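# Separate the blue block from the red block

## Task

Take the blue block off the top of the red block and leave the two standing apart on the table, with neither falling off it.

## Robot and tools

ROBOT. There are two six-joint arms, left_arm and right_arm, each with a parallel gripper. They face each other across the table. left_arm's base sits at (-0.020, +0.458, +0.039) m in the scene frame and right_arm's at (-0.020, -0.458, +0.039) m. Each base's +z is up. The side names do not match image sides.

FRAMES. In the scene frame the origin is the table centre, +z points up, and the table top is at z = +0.020 m. Fixed cameras and the table use the scene frame. Each arm's gripper position, orientation, velocities and wrist camera pose are given in that arm's own base frame. end_effector_position is the point between the fingers, about 3 to 4 cm behind the tips. The fingers point along the gripper's +x axis and close along its y axis. Only the last 1.5 cm of each inner finger face is flat. Reported hand poses can be off by a few centimetres.

ROW FORMAT. Every commanded row is one flat list of 14 numbers covering both arms, even if only one arm moves. The first 7 are for left_arm and the next 7 for right_arm. Within each arm the order is: wrist yaw, elbow, shoulder, wrist pitch, wrist roll, waist, gripper opening. The six joint numbers are absolute target angles in radians, in the same convention as the Joint positions line. They are not offsets. Shoulder, elbow and wrist roll have their sign flipped relative to the URDF. The usable ranges in your own numbers are:
- wrist yaw: -1.571 to 1.571
- elbow: -2.356 to 0
- shoulder: -3.142 to 0
- wrist pitch: -1.571 to 1.571
- wrist roll: -3.142 to 3.142
- waist: -3.054 to 3.054
A target more than 0.028 rad beyond a range end, and further out than the current angle, gets the call refused. Targets past the real end are clipped, and the result then says "joint sent to its limit".

OPENING. The opening runs from -1 to +1, where +1 is fully open (about 0.080 m between the pads). Empty fingers close fully near -0.78, and lower values do nothing more. Closing from fully open takes at least about 0.6 s. grip_measured uses the same scale. To grip, note the reading at first touch and keep commanding about 0.08 below it for full force, or less below it for a lighter hold. Sending 0 is a real command, so to leave a gripper alone, repeat its present command.

TOOLS.
- execute_actions(actions, cameras): actions is a list of actions. Each action is a table of up to 15 rows, one row per 1/30 s step, and the last row is held until 15 steps have passed. Each joint's target can only lead its measured angle by about 0.21 to 0.27 rad per step. Targets that would move a gripper more than 70 mm at once are scaled back. An empty actions list just reports the full state.
- move(target, speed, blend, opening_speed, blocking, cameras): drives all joints along paths to absolute targets. target is one 14-number row or a list of up to 15 rows. speed is in rad/s, from 0.01 to 2 (default 0.5), for the joint with the farthest to go. blend is in rad and rounds the corners at intermediate rows. opening_speed is the gripper rate per second on the -1..1 scale, at least 0.2. blocking=false returns early while the motion continues, and a new move then replaces it. Paths do not avoid obstacles or the other arm. Gripper values in later rows are applied only after the arms come to rest at that row. A move lasts at least 0.5 s, and paths longer than 10 s stop early.
- wait(seconds): from 0 to 10 s; holds the last command.
- stop(): brakes a running move.
- zoom_image(camera, region=[x0,y0,x1,y1]): a closer view of at most 504x504 pixels of the latest image. Cameras are cam_head_left, cam_head_right, cam_high, cam_low, cam_left_wrist and cam_right_wrist, all 672x504.
- read_manual(section): returns licence text only.
- finished_scene(scene): ends the scene, and cannot be undone. The blocks must already be separated and stay that way.

RESULTS. Joint positions and Joint velocities list each arm in the row order above, followed by the finger gap in m. Joint targets shows where the joints are being driven now; resend those values to hold a joint still. The "move:" line reports how the move ended (done, off_target, moving, held or fault), with limits=held and the farthest-off joint for each arm. "blocked" means an arm was stopped by contact far from its goal. "joint command not followed" means the clearance check changed some targets. Joint torques and External joint torques follow the joint order; a push toward larger numbers lowers the external reading. MOTOR HOT appears at 50 °C, and a fault follows at 95 °C.

AVOID. Do not drop the block, release it while it is moving, slam it, or push hard. Keep the arms from hitting each other. Do not let either block leave the table. Contact torque limits are, in N m: waist 17.8, shoulder 22, elbow 22, wrist pitch 5.8, wrist yaw 5.78, wrist roll 5.42. Reaching any of them stops that arm for 10 s, and a held weight counts toward them. Long stretched holds heat the motors. Something may briefly tug on a held part, so grip firmly. Move slowly near contact, since a faster move or a target deeper past the contact presses harder.

Each tool is called after "Emit:" by a JSON object that holds its "api" and its "payload", one argument or row to a line.

## Session

Emit:
{"api": "execute_actions", "payload": {
  "actions": []
}}

Scene clock: 0.00 s.
left_arm: end_effector_position=(+0.2973, -0.2831, +0.2970) grip_measured=+0.989 end_effector_quat_wxyz=(+0.955, +0.053, +0.289, -0.025) | right_arm: end_effector_position=(+0.3371, -0.1170, +0.2446) grip_measured=+1.000 end_effector_quat_wxyz=(+0.875, +0.298, +0.379, +0.039)
Joint names: [wrist yaw, elbow, shoulder, wrist pitch, wrist roll, waist]
Joint positions: left_arm=[-0.774 -1.685 -1.658 -0.916 0.607 -1.02 0.08] | right_arm=[-0.705 -1.359 -1.473 -0.885 -0.012 -0.611 0.08]
Joint velocities: within noise
Joint torques (N m): no reading
External joint torques (N m): no reading
Heat: left arm: hottest wrist yaw 36 °C (+0.0 °C/min); right arm: hottest wrist pitch 38 °C (+0.0 °C/min).
Joint targets: left_arm=[-0.775 -1.684 -1.659 -0.916 0.607 -1.020] | right_arm=[-0.706 -1.363 -1.470 -0.884 -0.012 -0.611]
Tool commands: left_gripper/opening=+0.988879 right_gripper/opening=+1.0
camera_calibration:
cam_left_wrist: T_world_to_cam=[[-0.102088, -0.988895, -0.108001, -0.207156], [-0.816098, 0.145337, -0.55934, 0.477011], [0.568825, 0.0310382, -0.821873, 0.162828], [0, 0, 0, 1]] pos_world=[0.27552, -0.279237, 0.378262]
cam_right_wrist: T_world_to_cam=[[-0.152914, -0.830397, -0.535778, 0.0946103], [-0.905573, 0.334809, -0.260461, 0.428805], [0.39567, 0.445358, -0.803182, 0.187823], [0, 0, 0, 1]] pos_world=[0.328465, -0.148652, 0.313233]

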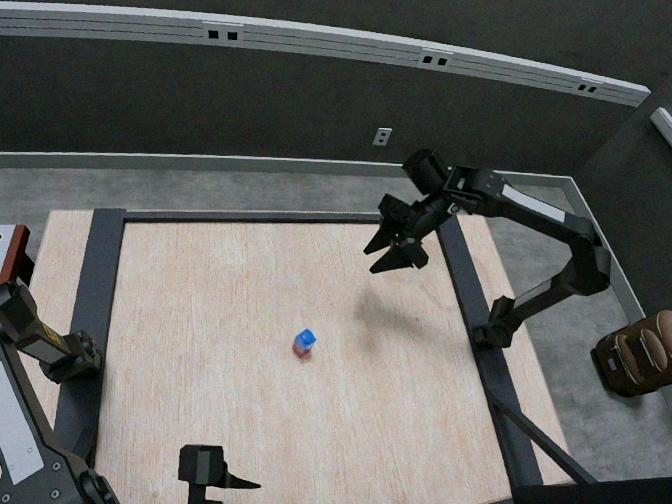

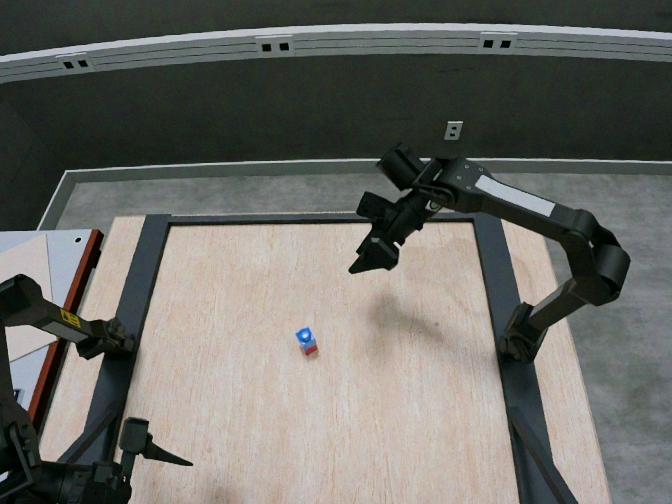

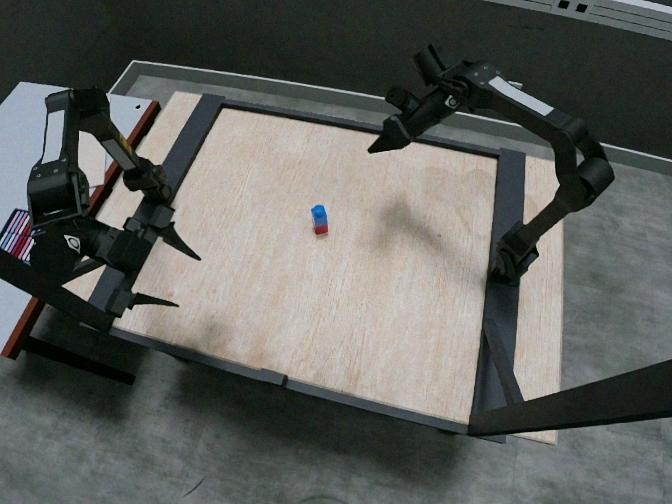

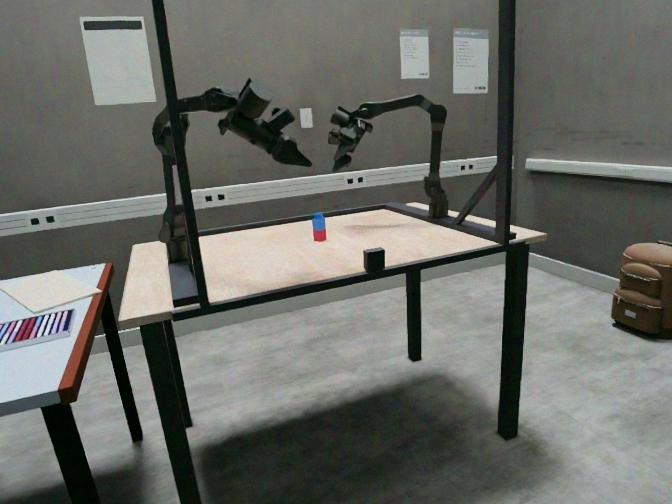

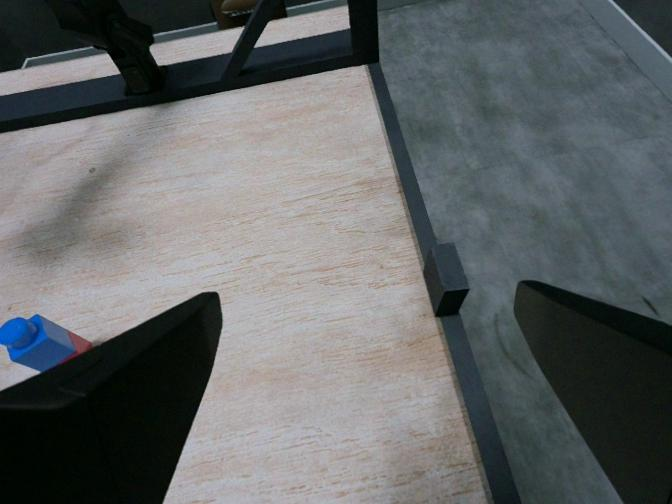

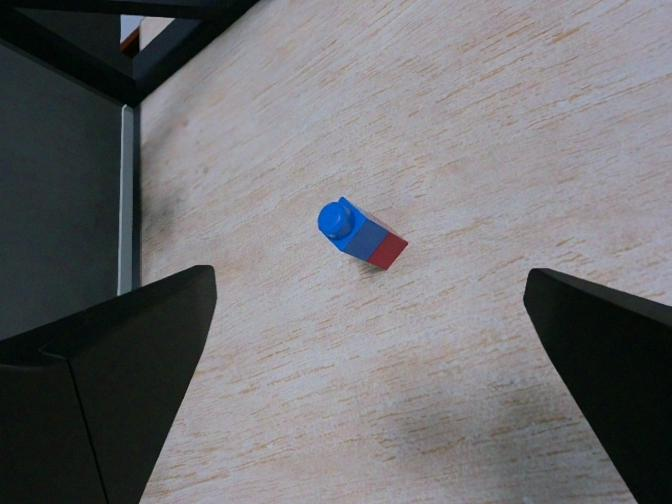

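Emit:
{"api": "zoom_image", "payload": {
  "camera": "cam_head_right",
  "region": [266, 310, 346, 370]
}}

Emit:
{"api": "zoom_image", "payload": {
  "camera": "cam_right_wrist",
  "region": [300, 170, 440, 290]
}}

Scaled by 6.300.

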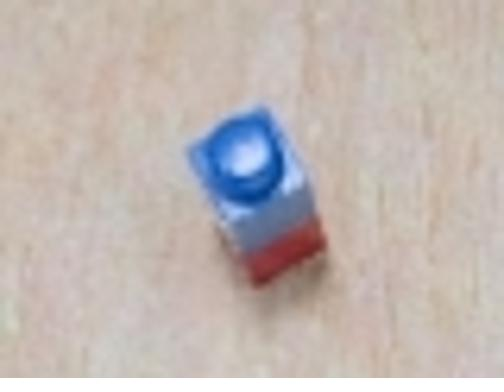

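Scaled by 3.600.

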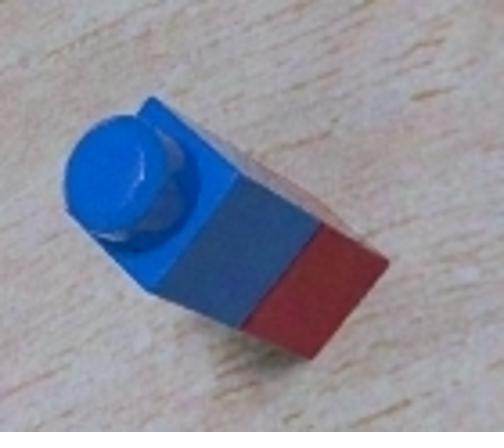

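Emit:
{"api": "move", "payload": {
  "target": [-0.218, -1.758, -1.9125, -1.142, 0.656, -0.084, 1, -0.981, -0.797, -1.834, 0.172, 0.772, -0.559, 1],
  "speed": 0.8,
  "cameras": ["cam_left_wrist", "cam_right_wrist", "cam_low"]
}}

Emit:
{"api": "zoom_image", "payload": {
  "camera": "cam_right_wrist",
  "region": [220, 80, 520, 305]
}}

Emit:
{"api": "zoom_image", "payload": {
  "camera": "cam_left_wrist",
  "region": [220, 100, 520, 325]
}}

Scene clock: 8.30 s.
left_arm: end_effector_position=(+0.4166, -0.0015, +0.1711) grip_measured=+0.989 end_effector_quat_wxyz=(+0.785, -0.168, +0.544, +0.242) | right_arm: end_effector_position=(+0.3751, -0.0888, +0.0648) grip_measured=+1.000 end_effector_quat_wxyz=(+0.933, -0.064, +0.208, +0.286)
Joint positions: left_arm=[-0.223 -1.748 -1.895 -1.14 0.651 -0.084 0.08] | right_arm=[-0.976 -0.802 -1.829 0.169 0.767 -0.562 0.08]
Joint torques (N m): left_arm=[-0.04 -7.44 6.53 0.77 0.2 0.11] | right_arm=[-0.57 -4.17 6.41 1.67 0.19 0.3]
External joint torques (N m): left_arm=[0.13 -1.13 -2.35 -0.01 0.2 0.11] | right_arm=[-0.16 0.44 -0.09 0.62 0.19 0.25]
Joint targets: left_arm=[-0.218 -1.758 -1.912 -1.142 0.656 -0.084] | right_arm=[-0.981 -0.797 -1.834 0.172 0.772 -0.559]
move: done
camera_calibration:
cam_left_wrist: T_world_to_cam=[[0.53768, -0.843141, -0.0035657, -0.214333], [-0.842907, -0.537623, 0.0216756, 0.373766], [-0.0201926, -0.00864901, -0.999759, 0.258587], [0, 0, 0, 1]]
cam_right_wrist: T_world_to_cam=[[0.558285, -0.829379, 0.0211623, -0.275291], [-0.600817, -0.421759, -0.679072, 0.252607], [0.572133, 0.366401, -0.733767, -0.0617936], [0, 0, 0, 1]]
Images, in order: cam_low, cam_left_wrist, cam_right_wrist.

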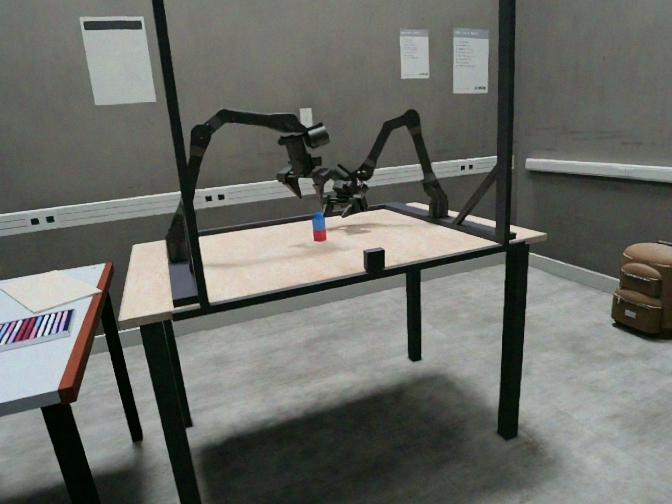

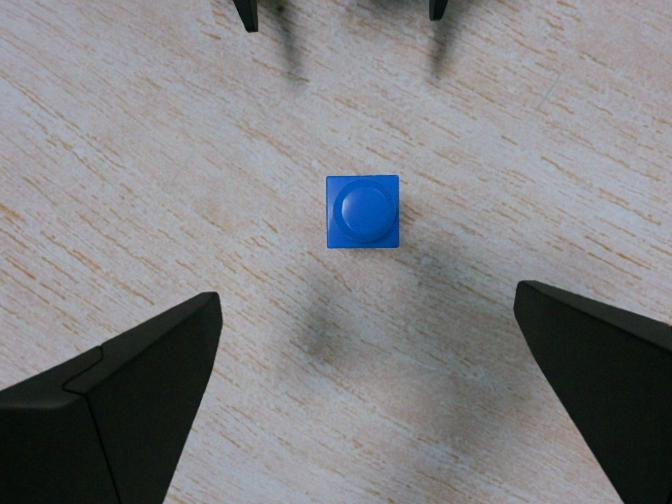

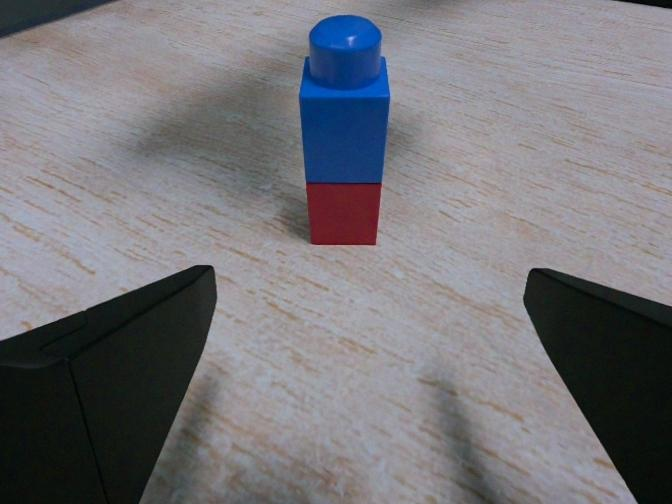

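Scaled by 1.680.

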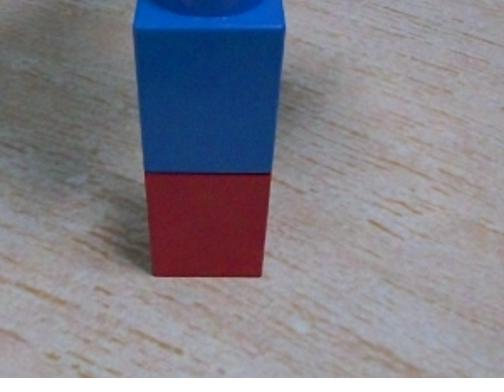

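Scaled by 1.680.

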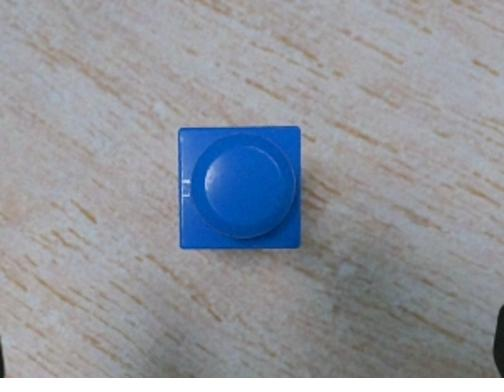

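Emit:
{"api": "move", "payload": {
  "target": [
    [-0.2125, -1.637, -1.979, -0.974, 0.6345, -0.063, 1, -0.796, -0.940, -2.128, 0.536, 0.4965, -0.306, 1],
    [-0.2125, -1.637, -1.979, -0.974, 0.6345, -0.063, 1, -0.796, -0.940, -2.128, 0.536, 0.4965, -0.306, -0.2]
  ],
  "speed": 0.35,
  "opening_speed": 0.7,
  "cameras": ["cam_left_wrist", "cam_right_wrist", "cam_low"]
}}

Emit:
{"api": "zoom_image", "payload": {
  "camera": "cam_low",
  "region": [250, 150, 410, 270]
}}

Scene clock: 21.93 s.
left_arm: end_effector_position=(+0.4333, +0.0036, +0.1233) grip_measured=+0.989 end_effector_quat_wxyz=(+0.784, -0.170, +0.545, +0.244) | right_arm: end_effector_position=(+0.4535, -0.0308, +0.0177) grip_measured=-0.096 end_effector_quat_wxyz=(+0.931, -0.064, +0.209, +0.291)
Joint positions: left_arm=[-0.218 -1.649 -1.961 -0.975 0.64 -0.067 0.08] | right_arm=[-0.797 -0.931 -2.121 0.533 0.501 -0.307 0.031]
Joint torques (N m): left_arm=[0.05 -4.9 6.86 1.04 -0.19 0.33] | right_arm=[-0.22 -5.38 7.8 1.89 -0.14 0.1]
External joint torques (N m): left_arm=[0.21 1.37 -2.33 0.24 -0.19 0.38] | right_arm=[0.07 -0.98 -0.4 0.56 -0.14 0.13]
Joint targets: left_arm=[-0.213 -1.637 -1.979 -0.974 0.634 -0.063] | right_arm=[-0.796 -0.940 -2.128 0.536 0.497 -0.306]
move: done
camera_calibration:
cam_left_wrist: T_world_to_cam=[[0.54251, -0.840043, -0.00335862, -0.221257], [-0.839747, -0.542418, 0.0246472, 0.389903], [-0.0225265, -0.010551, -0.999691, 0.212121], [0, 0, 0, 1]]
cam_right_wrist: T_world_to_cam=[[0.567029, -0.823533, 0.01649, -0.273672], [-0.599862, -0.426578, -0.676902, 0.291537], [0.564485, 0.373931, -0.735889, -0.158769], [0, 0, 0, 1]]
Images, in order: cam_low, cam_left_wrist, cam_right_wrist.

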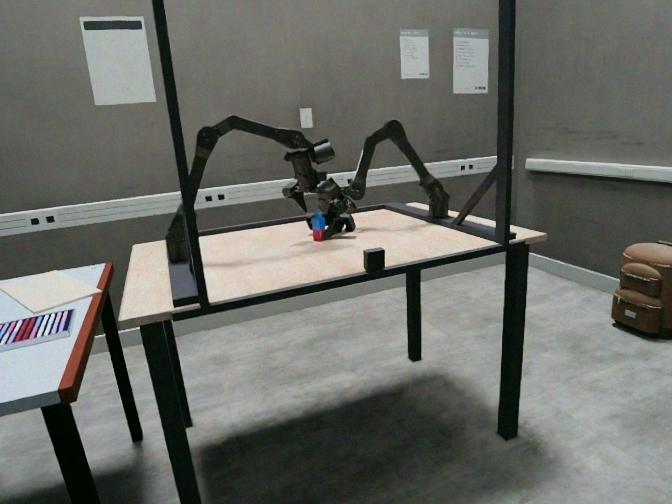

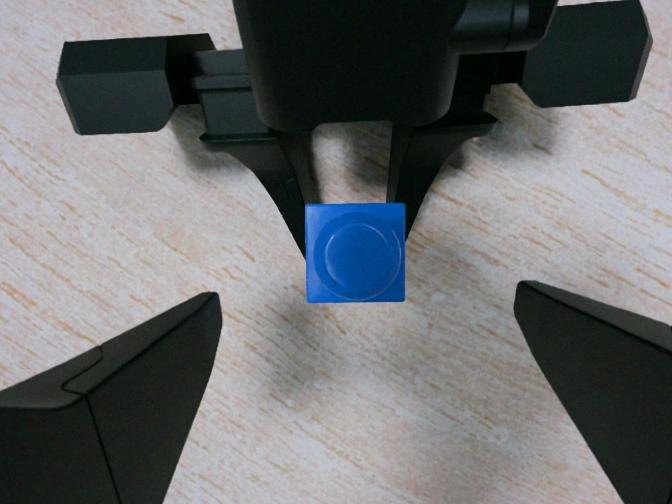

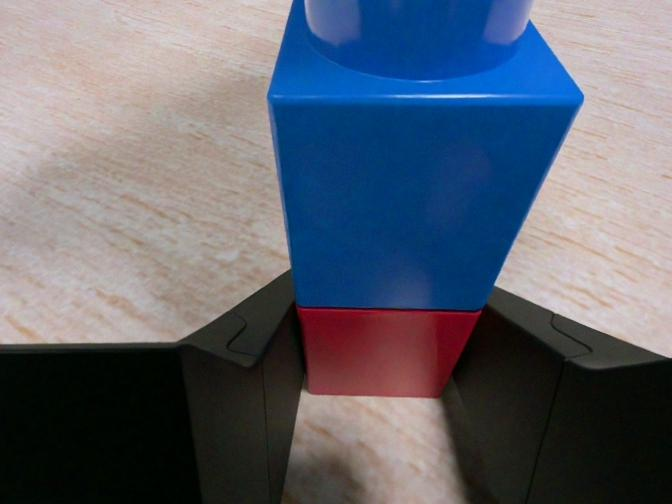

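Scaled by 3.150.

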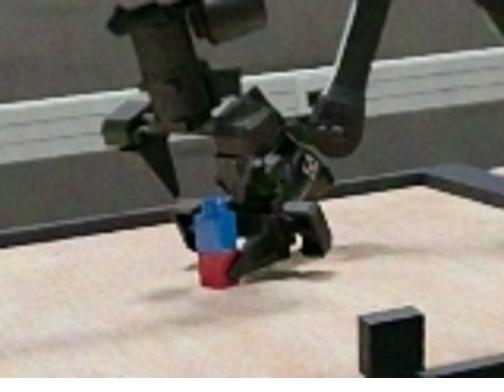

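Emit:
{"api": "move", "payload": {
  "target": [-0.205, -1.558, -2.052, -0.817, 0.608, -0.035, 1, -0.796, -0.940, -2.128, 0.536, 0.4965, -0.306, -0.2],
  "speed": 0.25,
  "cameras": ["cam_left_wrist", "cam_right_wrist", "cam_low"]
}}

Emit:
{"api": "zoom_image", "payload": {
  "camera": "cam_low",
  "region": [270, 170, 370, 250]
}}

Scene clock: 26.43 s.
left_arm: end_effector_position=(+0.4456, +0.0144, +0.0773) grip_measured=+0.989 end_effector_quat_wxyz=(+0.783, -0.170, +0.546, +0.245) | right_arm: end_effector_position=(+0.4535, -0.0308, +0.0177) grip_measured=-0.096 end_effector_quat_wxyz=(+0.931, -0.064, +0.209, +0.291)
Joint positions: left_arm=[-0.21 -1.569 -2.034 -0.819 0.614 -0.038 0.08] | right_arm=[-0.797 -0.931 -2.121 0.533 0.501 -0.307 0.031]
Joint torques (N m): left_arm=[0.01 -4.91 7.17 1.03 -0.21 0.3] | right_arm=[-0.21 -5.36 7.83 1.88 -0.1 0.01]
External joint torques (N m): left_arm=[0.17 1.28 -2.52 0.23 -0.2 0.36] | right_arm=[0.08 -1.08 -0.24 0.59 -0.1 -0.04]
Joint targets: left_arm=[-0.205 -1.558 -2.052 -0.817 0.608 -0.035] | right_arm=[-0.796 -0.940 -2.128 0.536 0.497 -0.306]
move: done
camera_calibration:
cam_left_wrist: T_world_to_cam=[[0.543999, -0.839075, -0.0043259, -0.21964], [-0.838735, -0.543913, 0.0261341, 0.406699], [-0.0242814, -0.0105886, -0.999649, 0.167311], [0, 0, 0, 1]]
cam_right_wrist: T_world_to_cam=[[0.567029, -0.823533, 0.01649, -0.273672], [-0.599862, -0.426578, -0.676902, 0.291537], [0.564485, 0.373931, -0.735889, -0.158769], [0, 0, 0, 1]]
Images, in order: cam_low, cam_left_wrist, cam_right_wrist.

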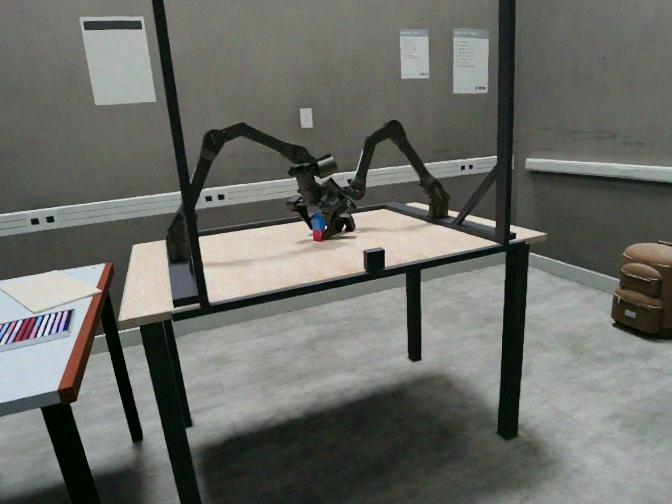

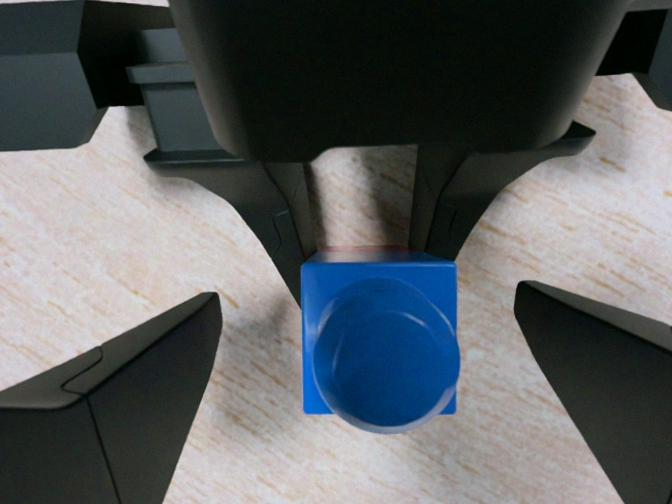

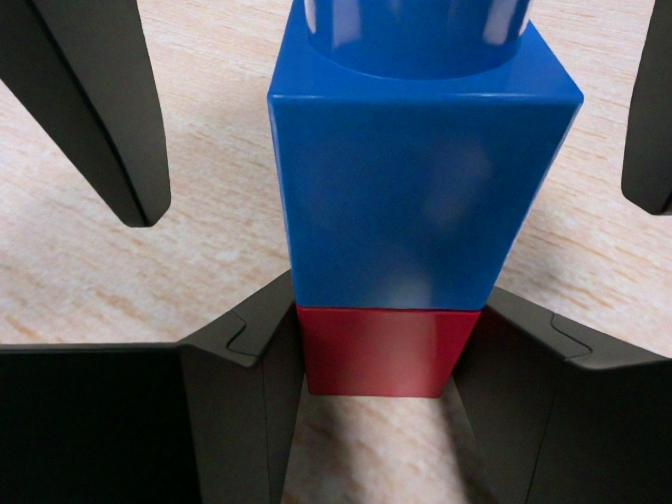

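Scaled by 5.040.

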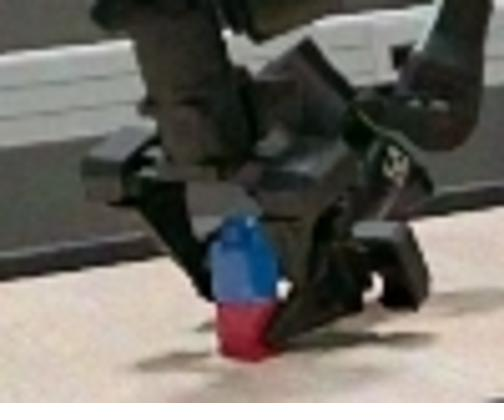

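Emit:
{"api": "move", "payload": {
  "target": [
    [-0.205, -1.558, -2.052, -0.817, 0.608, -0.035, -0.2, -0.796, -0.940, -2.128, 0.536, 0.4965, -0.306, -0.2],
    [-0.205, -1.627, -2.023, -0.890, 0.608, -0.035, -0.2, -0.796, -0.940, -2.128, 0.536, 0.4965, -0.306, -0.2]
  ],
  "speed": [0.25, 0.1],
  "opening_speed": 0.7,
  "cameras": ["cam_left_wrist", "cam_right_wrist", "cam_low"]
}}

Emit:
{"api": "zoom_image", "payload": {
  "camera": "cam_low",
  "region": [270, 170, 370, 250]
}}

Scene clock: 32.57 s.
left_arm: end_effector_position=(+0.4422, +0.0149, +0.0859) grip_measured=-0.123 end_effector_quat_wxyz=(+0.776, -0.167, +0.556, +0.247) | right_arm: end_effector_position=(+0.4576, -0.0318, +0.0218) grip_measured=-0.096 end_effector_quat_wxyz=(+0.933, -0.068, +0.202, +0.290)
Joint positions: left_arm=[-0.209 -1.61 -2.034 -0.886 0.613 -0.037 0.029] | right_arm=[-0.799 -0.943 -2.122 0.54 0.501 -0.307 0.031]
Joint torques (N m): left_arm=[-0.05 -7.84 10.68 0.59 -0.15 0.32] | right_arm=[-0.18 -3.99 8 1.34 -0.14 0.04]
External joint torques (N m): left_arm=[0.12 -1.69 1.02 -0.15 -0.15 0.2] | right_arm=[0.09 0.41 -0.15 0.02 -0.14 0.05]
Joint targets: left_arm=[-0.205 -1.627 -2.023 -0.890 0.608 -0.035] | right_arm=[-0.796 -0.940 -2.128 0.536 0.496 -0.306]
move: done
camera_calibration:
cam_left_wrist: T_world_to_cam=[[0.54379, -0.839011, -0.018817, -0.216056], [-0.837685, -0.544014, 0.0482927, 0.401552], [-0.0507548, -0.0104983, -0.998656, 0.187463], [0, 0, 0, 1]]
cam_right_wrist: T_world_to_cam=[[0.567554, -0.822783, 0.0301757, -0.277395], [-0.587479, -0.430375, -0.685307, 0.290759], [0.576846, 0.371221, -0.727629, -0.163595], [0, 0, 0, 1]]
Images, in order: cam_low, cam_left_wrist, cam_right_wrist.

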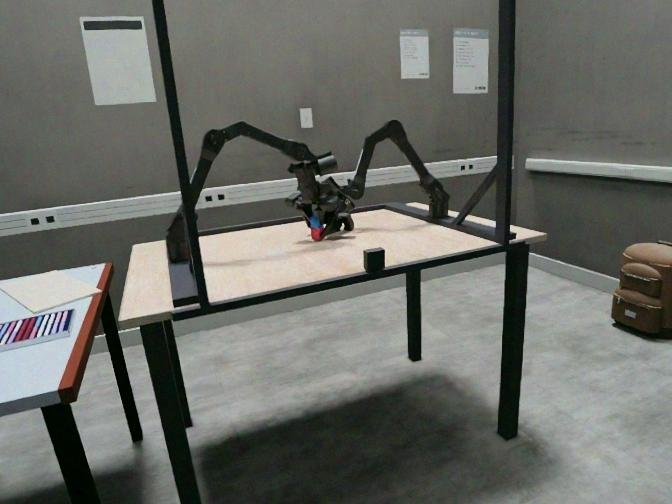

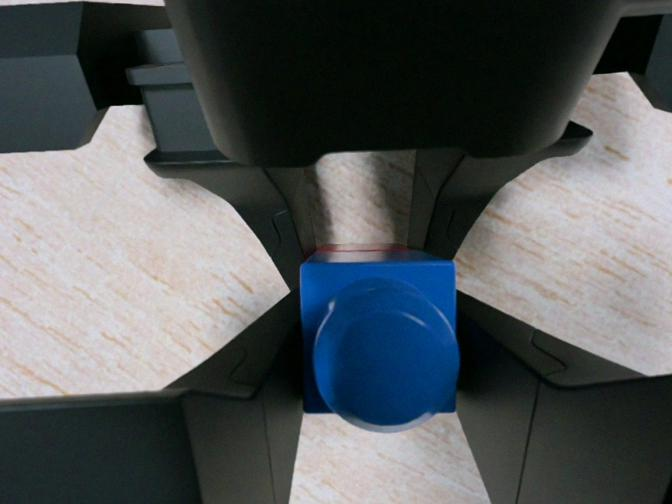

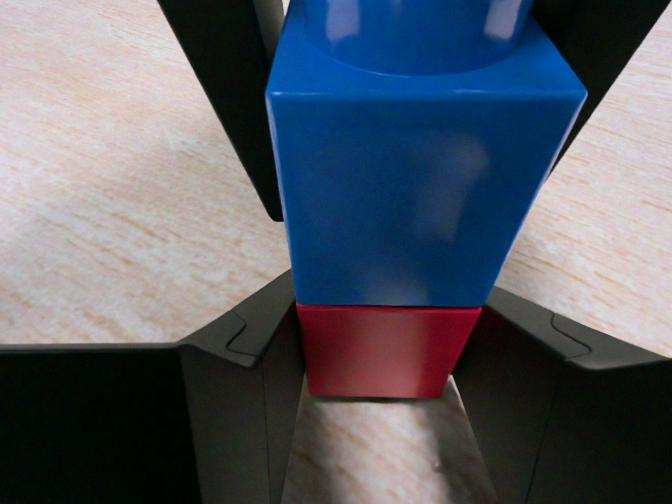

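Scaled by 5.040.

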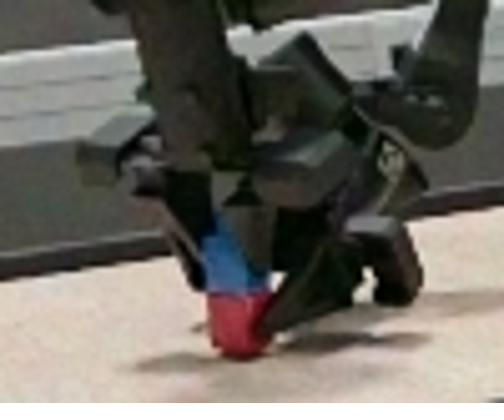

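Emit:
{"api": "move", "payload": {
  "target": [-0.205, -1.693, -2.014, -0.966, 0.608, -0.035, -0.25, -0.796, -0.940, -2.128, 0.536, 0.4965, -0.306, -0.25],
  "speed": 0.12,
  "cameras": ["cam_left_wrist", "cam_right_wrist", "cam_low"]
}}

Scene clock: 35.63 s.
left_arm: end_effector_position=(+0.4438, +0.0147, +0.1058) grip_measured=-0.123 end_effector_quat_wxyz=(+0.776, -0.167, +0.556, +0.247) | right_arm: end_effector_position=(+0.4574, -0.0319, +0.0214) grip_measured=-0.096 end_effector_quat_wxyz=(+0.933, -0.068, +0.203, +0.290)
Joint positions: left_arm=[-0.209 -1.683 -2.029 -0.964 0.613 -0.037 0.029] | right_arm=[-0.797 -0.943 -2.122 0.537 0.501 -0.307 0.031]
Joint torques (N m): left_arm=[-0.05 -7.29 11.11 0.76 -0.17 0.42] | right_arm=[-0.22 -3.97 7.99 1.6 -0.11 0.05]
External joint torques (N m): left_arm=[0.11 -1.03 1.39 0 -0.17 0.42] | right_arm=[0.05 0.45 -0.21 0.26 -0.11 0.12]
Joint targets: left_arm=[-0.205 -1.693 -2.014 -0.966 0.608 -0.035] | right_arm=[-0.796 -0.940 -2.128 0.536 0.497 -0.306]
move: done
camera_calibration:
cam_left_wrist: T_world_to_cam=[[0.5437, -0.839071, -0.0187345, -0.2166], [-0.83772, -0.543914, 0.0488162, 0.401805], [-0.0511502, -0.0108471, -0.998632, 0.207566], [0, 0, 0, 1]]
cam_right_wrist: T_world_to_cam=[[0.56664, -0.823478, 0.0283271, -0.276961], [-0.590185, -0.42962, -0.683454, 0.291524], [0.574979, 0.370554, -0.729444, -0.162931], [0, 0, 0, 1]]
Images, in order: cam_low, cam_left_wrist, cam_right_wrist.

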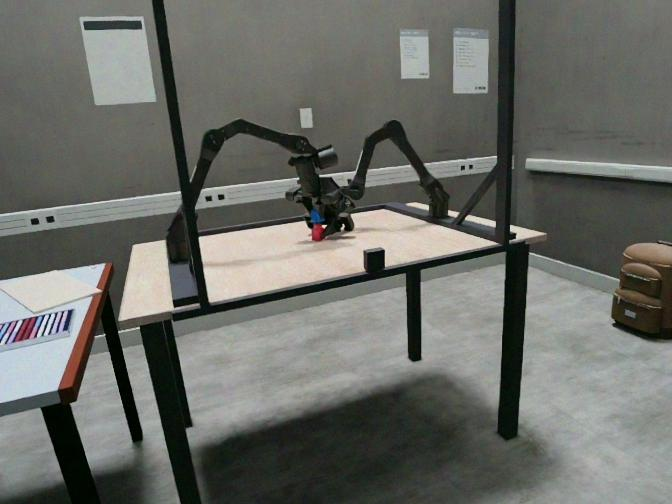

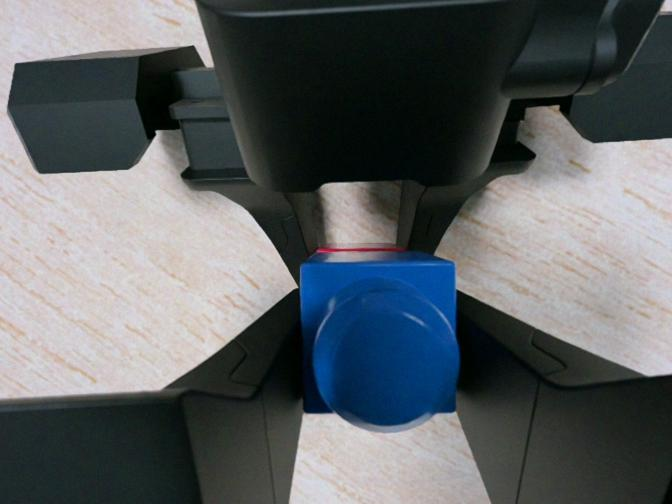

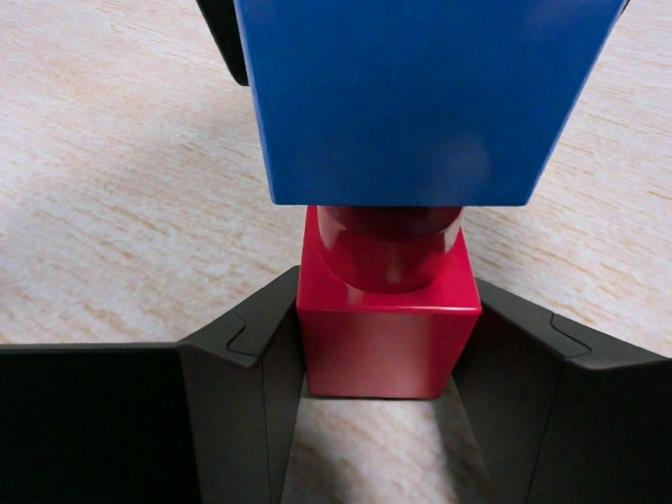

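Emit:
{"api": "move", "payload": {
  "target": [
    [-0.205, -1.768, -2.011, -1.043, 0.608, -0.035, -0.25, -0.796, -0.920, -2.128, 0.533, 0.4965, -0.306, -0.25],
    [-0.253, -1.4005, -1.7265, -1.001, 0.788, -0.217, -0.25, -0.796, -0.920, -2.128, 0.533, 0.4965, -0.306, 0.6],
    [-0.253, -1.145, -1.816, -0.681, 0.788, -0.217, -0.25, -0.981, -0.797, -1.834, 0.172, 0.772, -0.559, 0.6],
    [-0.253, -1.108, -1.8426, -0.618, 0.788, -0.217, -0.25, -0.981, -0.797, -1.834, 0.172, 0.772, -0.559, 0.6]
  ],
  "speed": [0.3, 0.6, 0.45, 0.12],
  "opening_speed": 1.2,
  "cameras": ["cam_left_wrist", "cam_right_wrist", "cam_low", "cam_head_right"]
}}

Emit:
{"api": "zoom_image", "payload": {
  "camera": "cam_low",
  "region": [230, 150, 390, 270]
}}

Scene clock: 50.27 s.
left_arm: end_effector_position=(+0.3629, -0.0421, +0.0379) grip_measured=-0.123 end_effector_quat_wxyz=(+0.782, -0.170, +0.550, +0.240) | right_arm: end_effector_position=(+0.3755, -0.0870, +0.0595) grip_measured=+0.597 end_effector_quat_wxyz=(+0.932, -0.061, +0.211, +0.289)
Joint positions: left_arm=[-0.247 -1.119 -1.827 -0.62 0.783 -0.216 0.029] | right_arm=[-0.976 -0.802 -1.847 0.173 0.768 -0.557 0.062]
Joint torques (N m): left_arm=[-0.46 -4.48 5.4 0.96 0.22 -0.05] | right_arm=[-0.58 -4.06 8.49 1.27 0.19 -0.27]
External joint torques (N m): left_arm=[-0.27 1.2 -2.32 0.24 0.22 -0.01] | right_arm=[-0.18 0.62 1.84 0.18 0.19 -0.23]
Joint targets: left_arm=[-0.253 -1.108 -1.843 -0.618 0.788 -0.217] | right_arm=[-0.981 -0.797 -1.834 0.172 0.772 -0.559]
move: done
camera_calibration:
cam_left_wrist: T_world_to_cam=[[0.535572, -0.844487, -0.0019698, -0.21947], [-0.843939, -0.535306, 0.0348547, 0.309596], [-0.0304888, -0.0170048, -0.99939, 0.127291], [0, 0, 0, 1]]
cam_right_wrist: T_world_to_cam=[[0.562682, -0.826604, 0.0106933, -0.274644], [-0.605317, -0.42079, -0.675668, 0.251603], [0.563009, 0.373714, -0.737129, -0.0623629], [0, 0, 0, 1]]
Images, in order: cam_head_right, cam_low, cam_left_wrist, cam_right_wrist.

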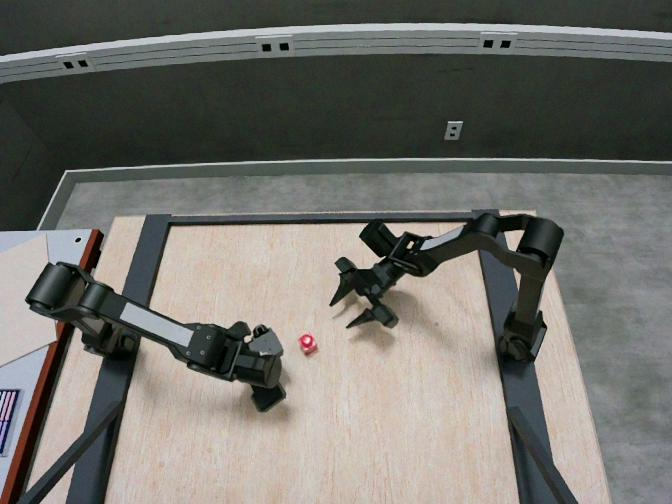

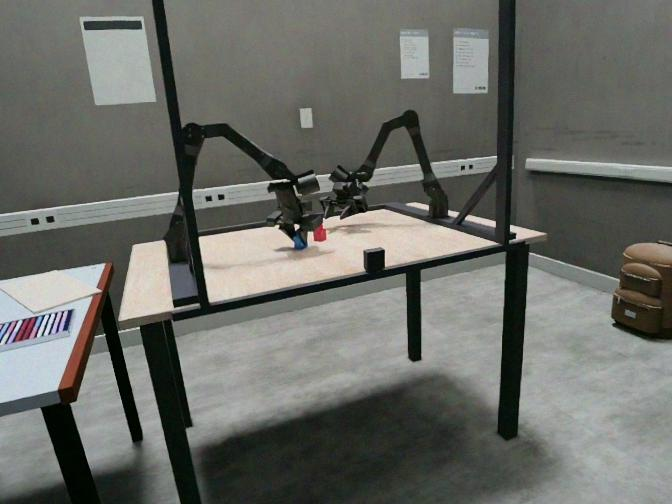

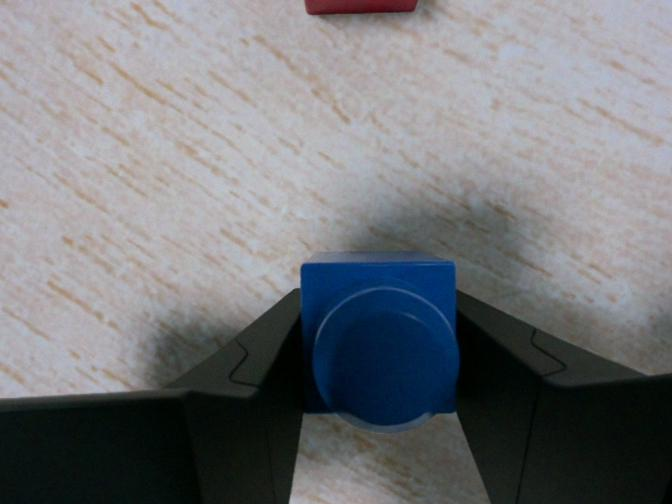

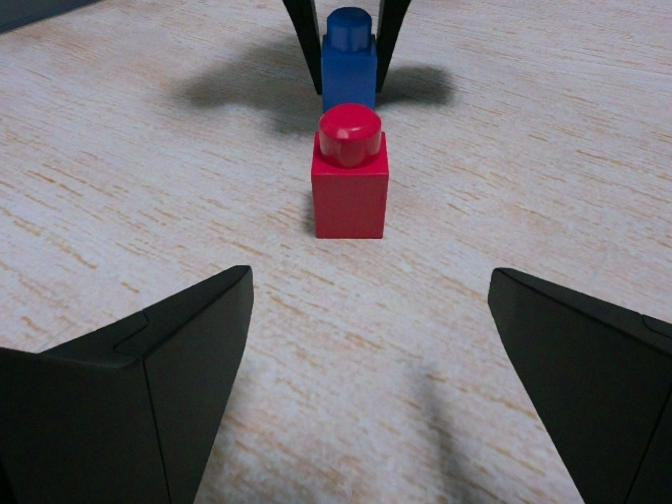

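Scaled by 3.150.

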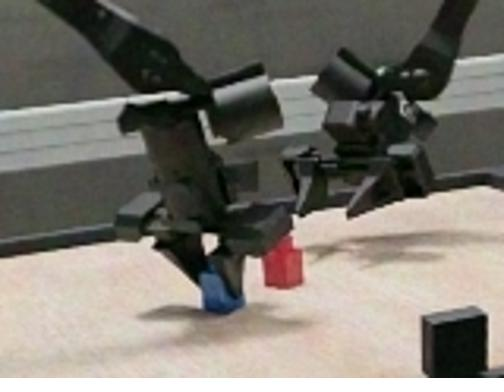

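Emit:
{"api": "move", "payload": {
  "target": [
    [-0.253, -1.103, -1.849, -0.617, 0.788, -0.217, -0.25, -0.981, -0.797, -1.834, 0.172, 0.772, -0.559, 0.6],
    [-0.253, -1.103, -1.849, -0.617, 0.788, -0.217, 0.7, -0.981, -0.797, -1.834, 0.172, 0.772, -0.559, 0.6],
    [-0.253, -1.30, -1.76, -0.87, 0.788, -0.217, 0.7, -0.981, -0.797, -1.834, 0.172, 0.772, -0.559, 0.6]
  ],
  "speed": [0.1, 0.2, 0.3],
  "opening_speed": 1.0,
  "cameras": ["cam_left_wrist", "cam_right_wrist", "cam_low"]
}}

Scene clock: 55.47 s.
left_arm: end_effector_position=(+0.3642, -0.0424, +0.0943) grip_measured=+0.697 end_effector_quat_wxyz=(+0.777, -0.166, +0.557, +0.243) | right_arm: end_effector_position=(+0.3755, -0.0870, +0.0595) grip_measured=+0.597 end_effector_quat_wxyz=(+0.932, -0.061, +0.211, +0.289)
Joint positions: left_arm=[-0.247 -1.291 -1.77 -0.868 0.783 -0.216 0.066] | right_arm=[-0.976 -0.802 -1.847 0.173 0.768 -0.557 0.062]
Joint torques (N m): left_arm=[-0.45 -7.02 8.31 0.65 0.23 0.03] | right_arm=[-0.6 -4.12 8.57 1.27 0.19 -0.14]
External joint torques (N m): left_arm=[-0.27 -0.95 0.67 -0.05 0.23 0.05] | right_arm=[-0.2 0.53 1.96 0.19 0.19 -0.14]
Joint targets: left_arm=[-0.253 -1.300 -1.760 -0.870 0.788 -0.217] | right_arm=[-0.981 -0.797 -1.834 0.172 0.772 -0.559]
move: done
camera_calibration:
cam_left_wrist: T_world_to_cam=[[0.535405, -0.84445, -0.0156712, -0.218963], [-0.843145, -0.53548, 0.0486489, 0.306997], [-0.0494732, -0.0128338, -0.998693, 0.190772], [0, 0, 0, 1]]
cam_right_wrist: T_world_to_cam=[[0.562682, -0.826604, 0.0106933, -0.274644], [-0.605317, -0.42079, -0.675668, 0.251603], [0.563009, 0.373714, -0.737129, -0.0623629], [0, 0, 0, 1]]
Images, in order: cam_low, cam_left_wrist, cam_right_wrist.

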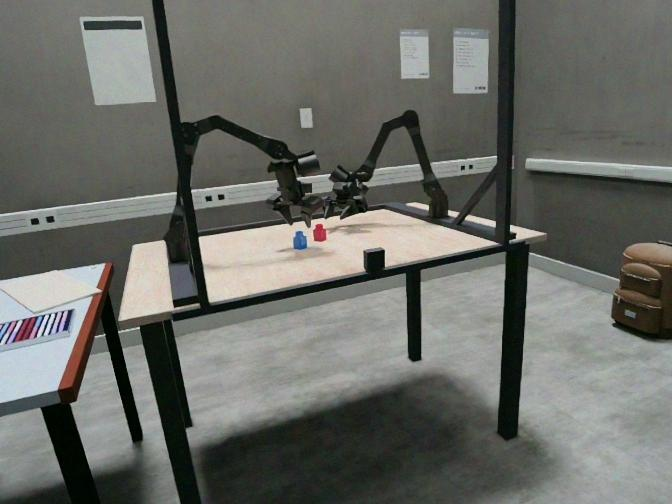

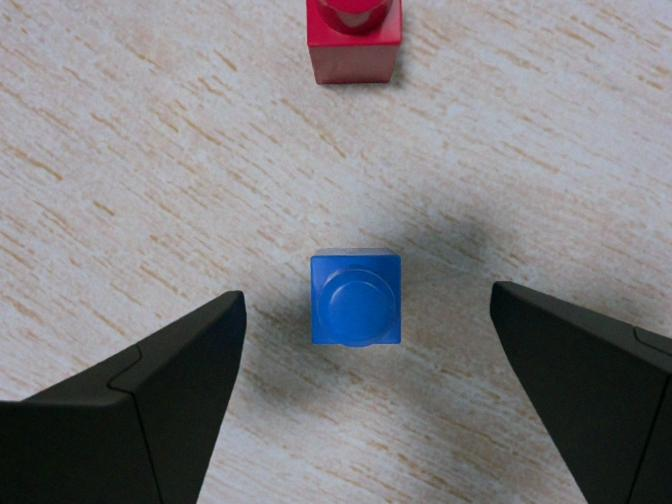

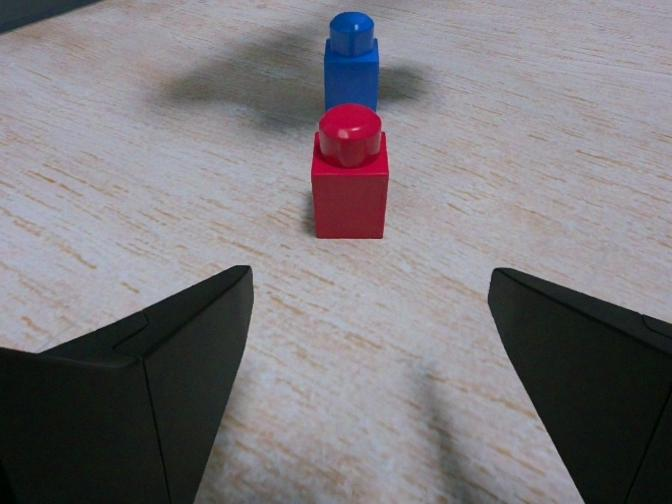

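Both blocks are standing apart on the table and neither hand is touching them.

Emit:
{"api": "finished_scene", "payload": {
  "scene": 2
}}

The scene is finished: the task was done.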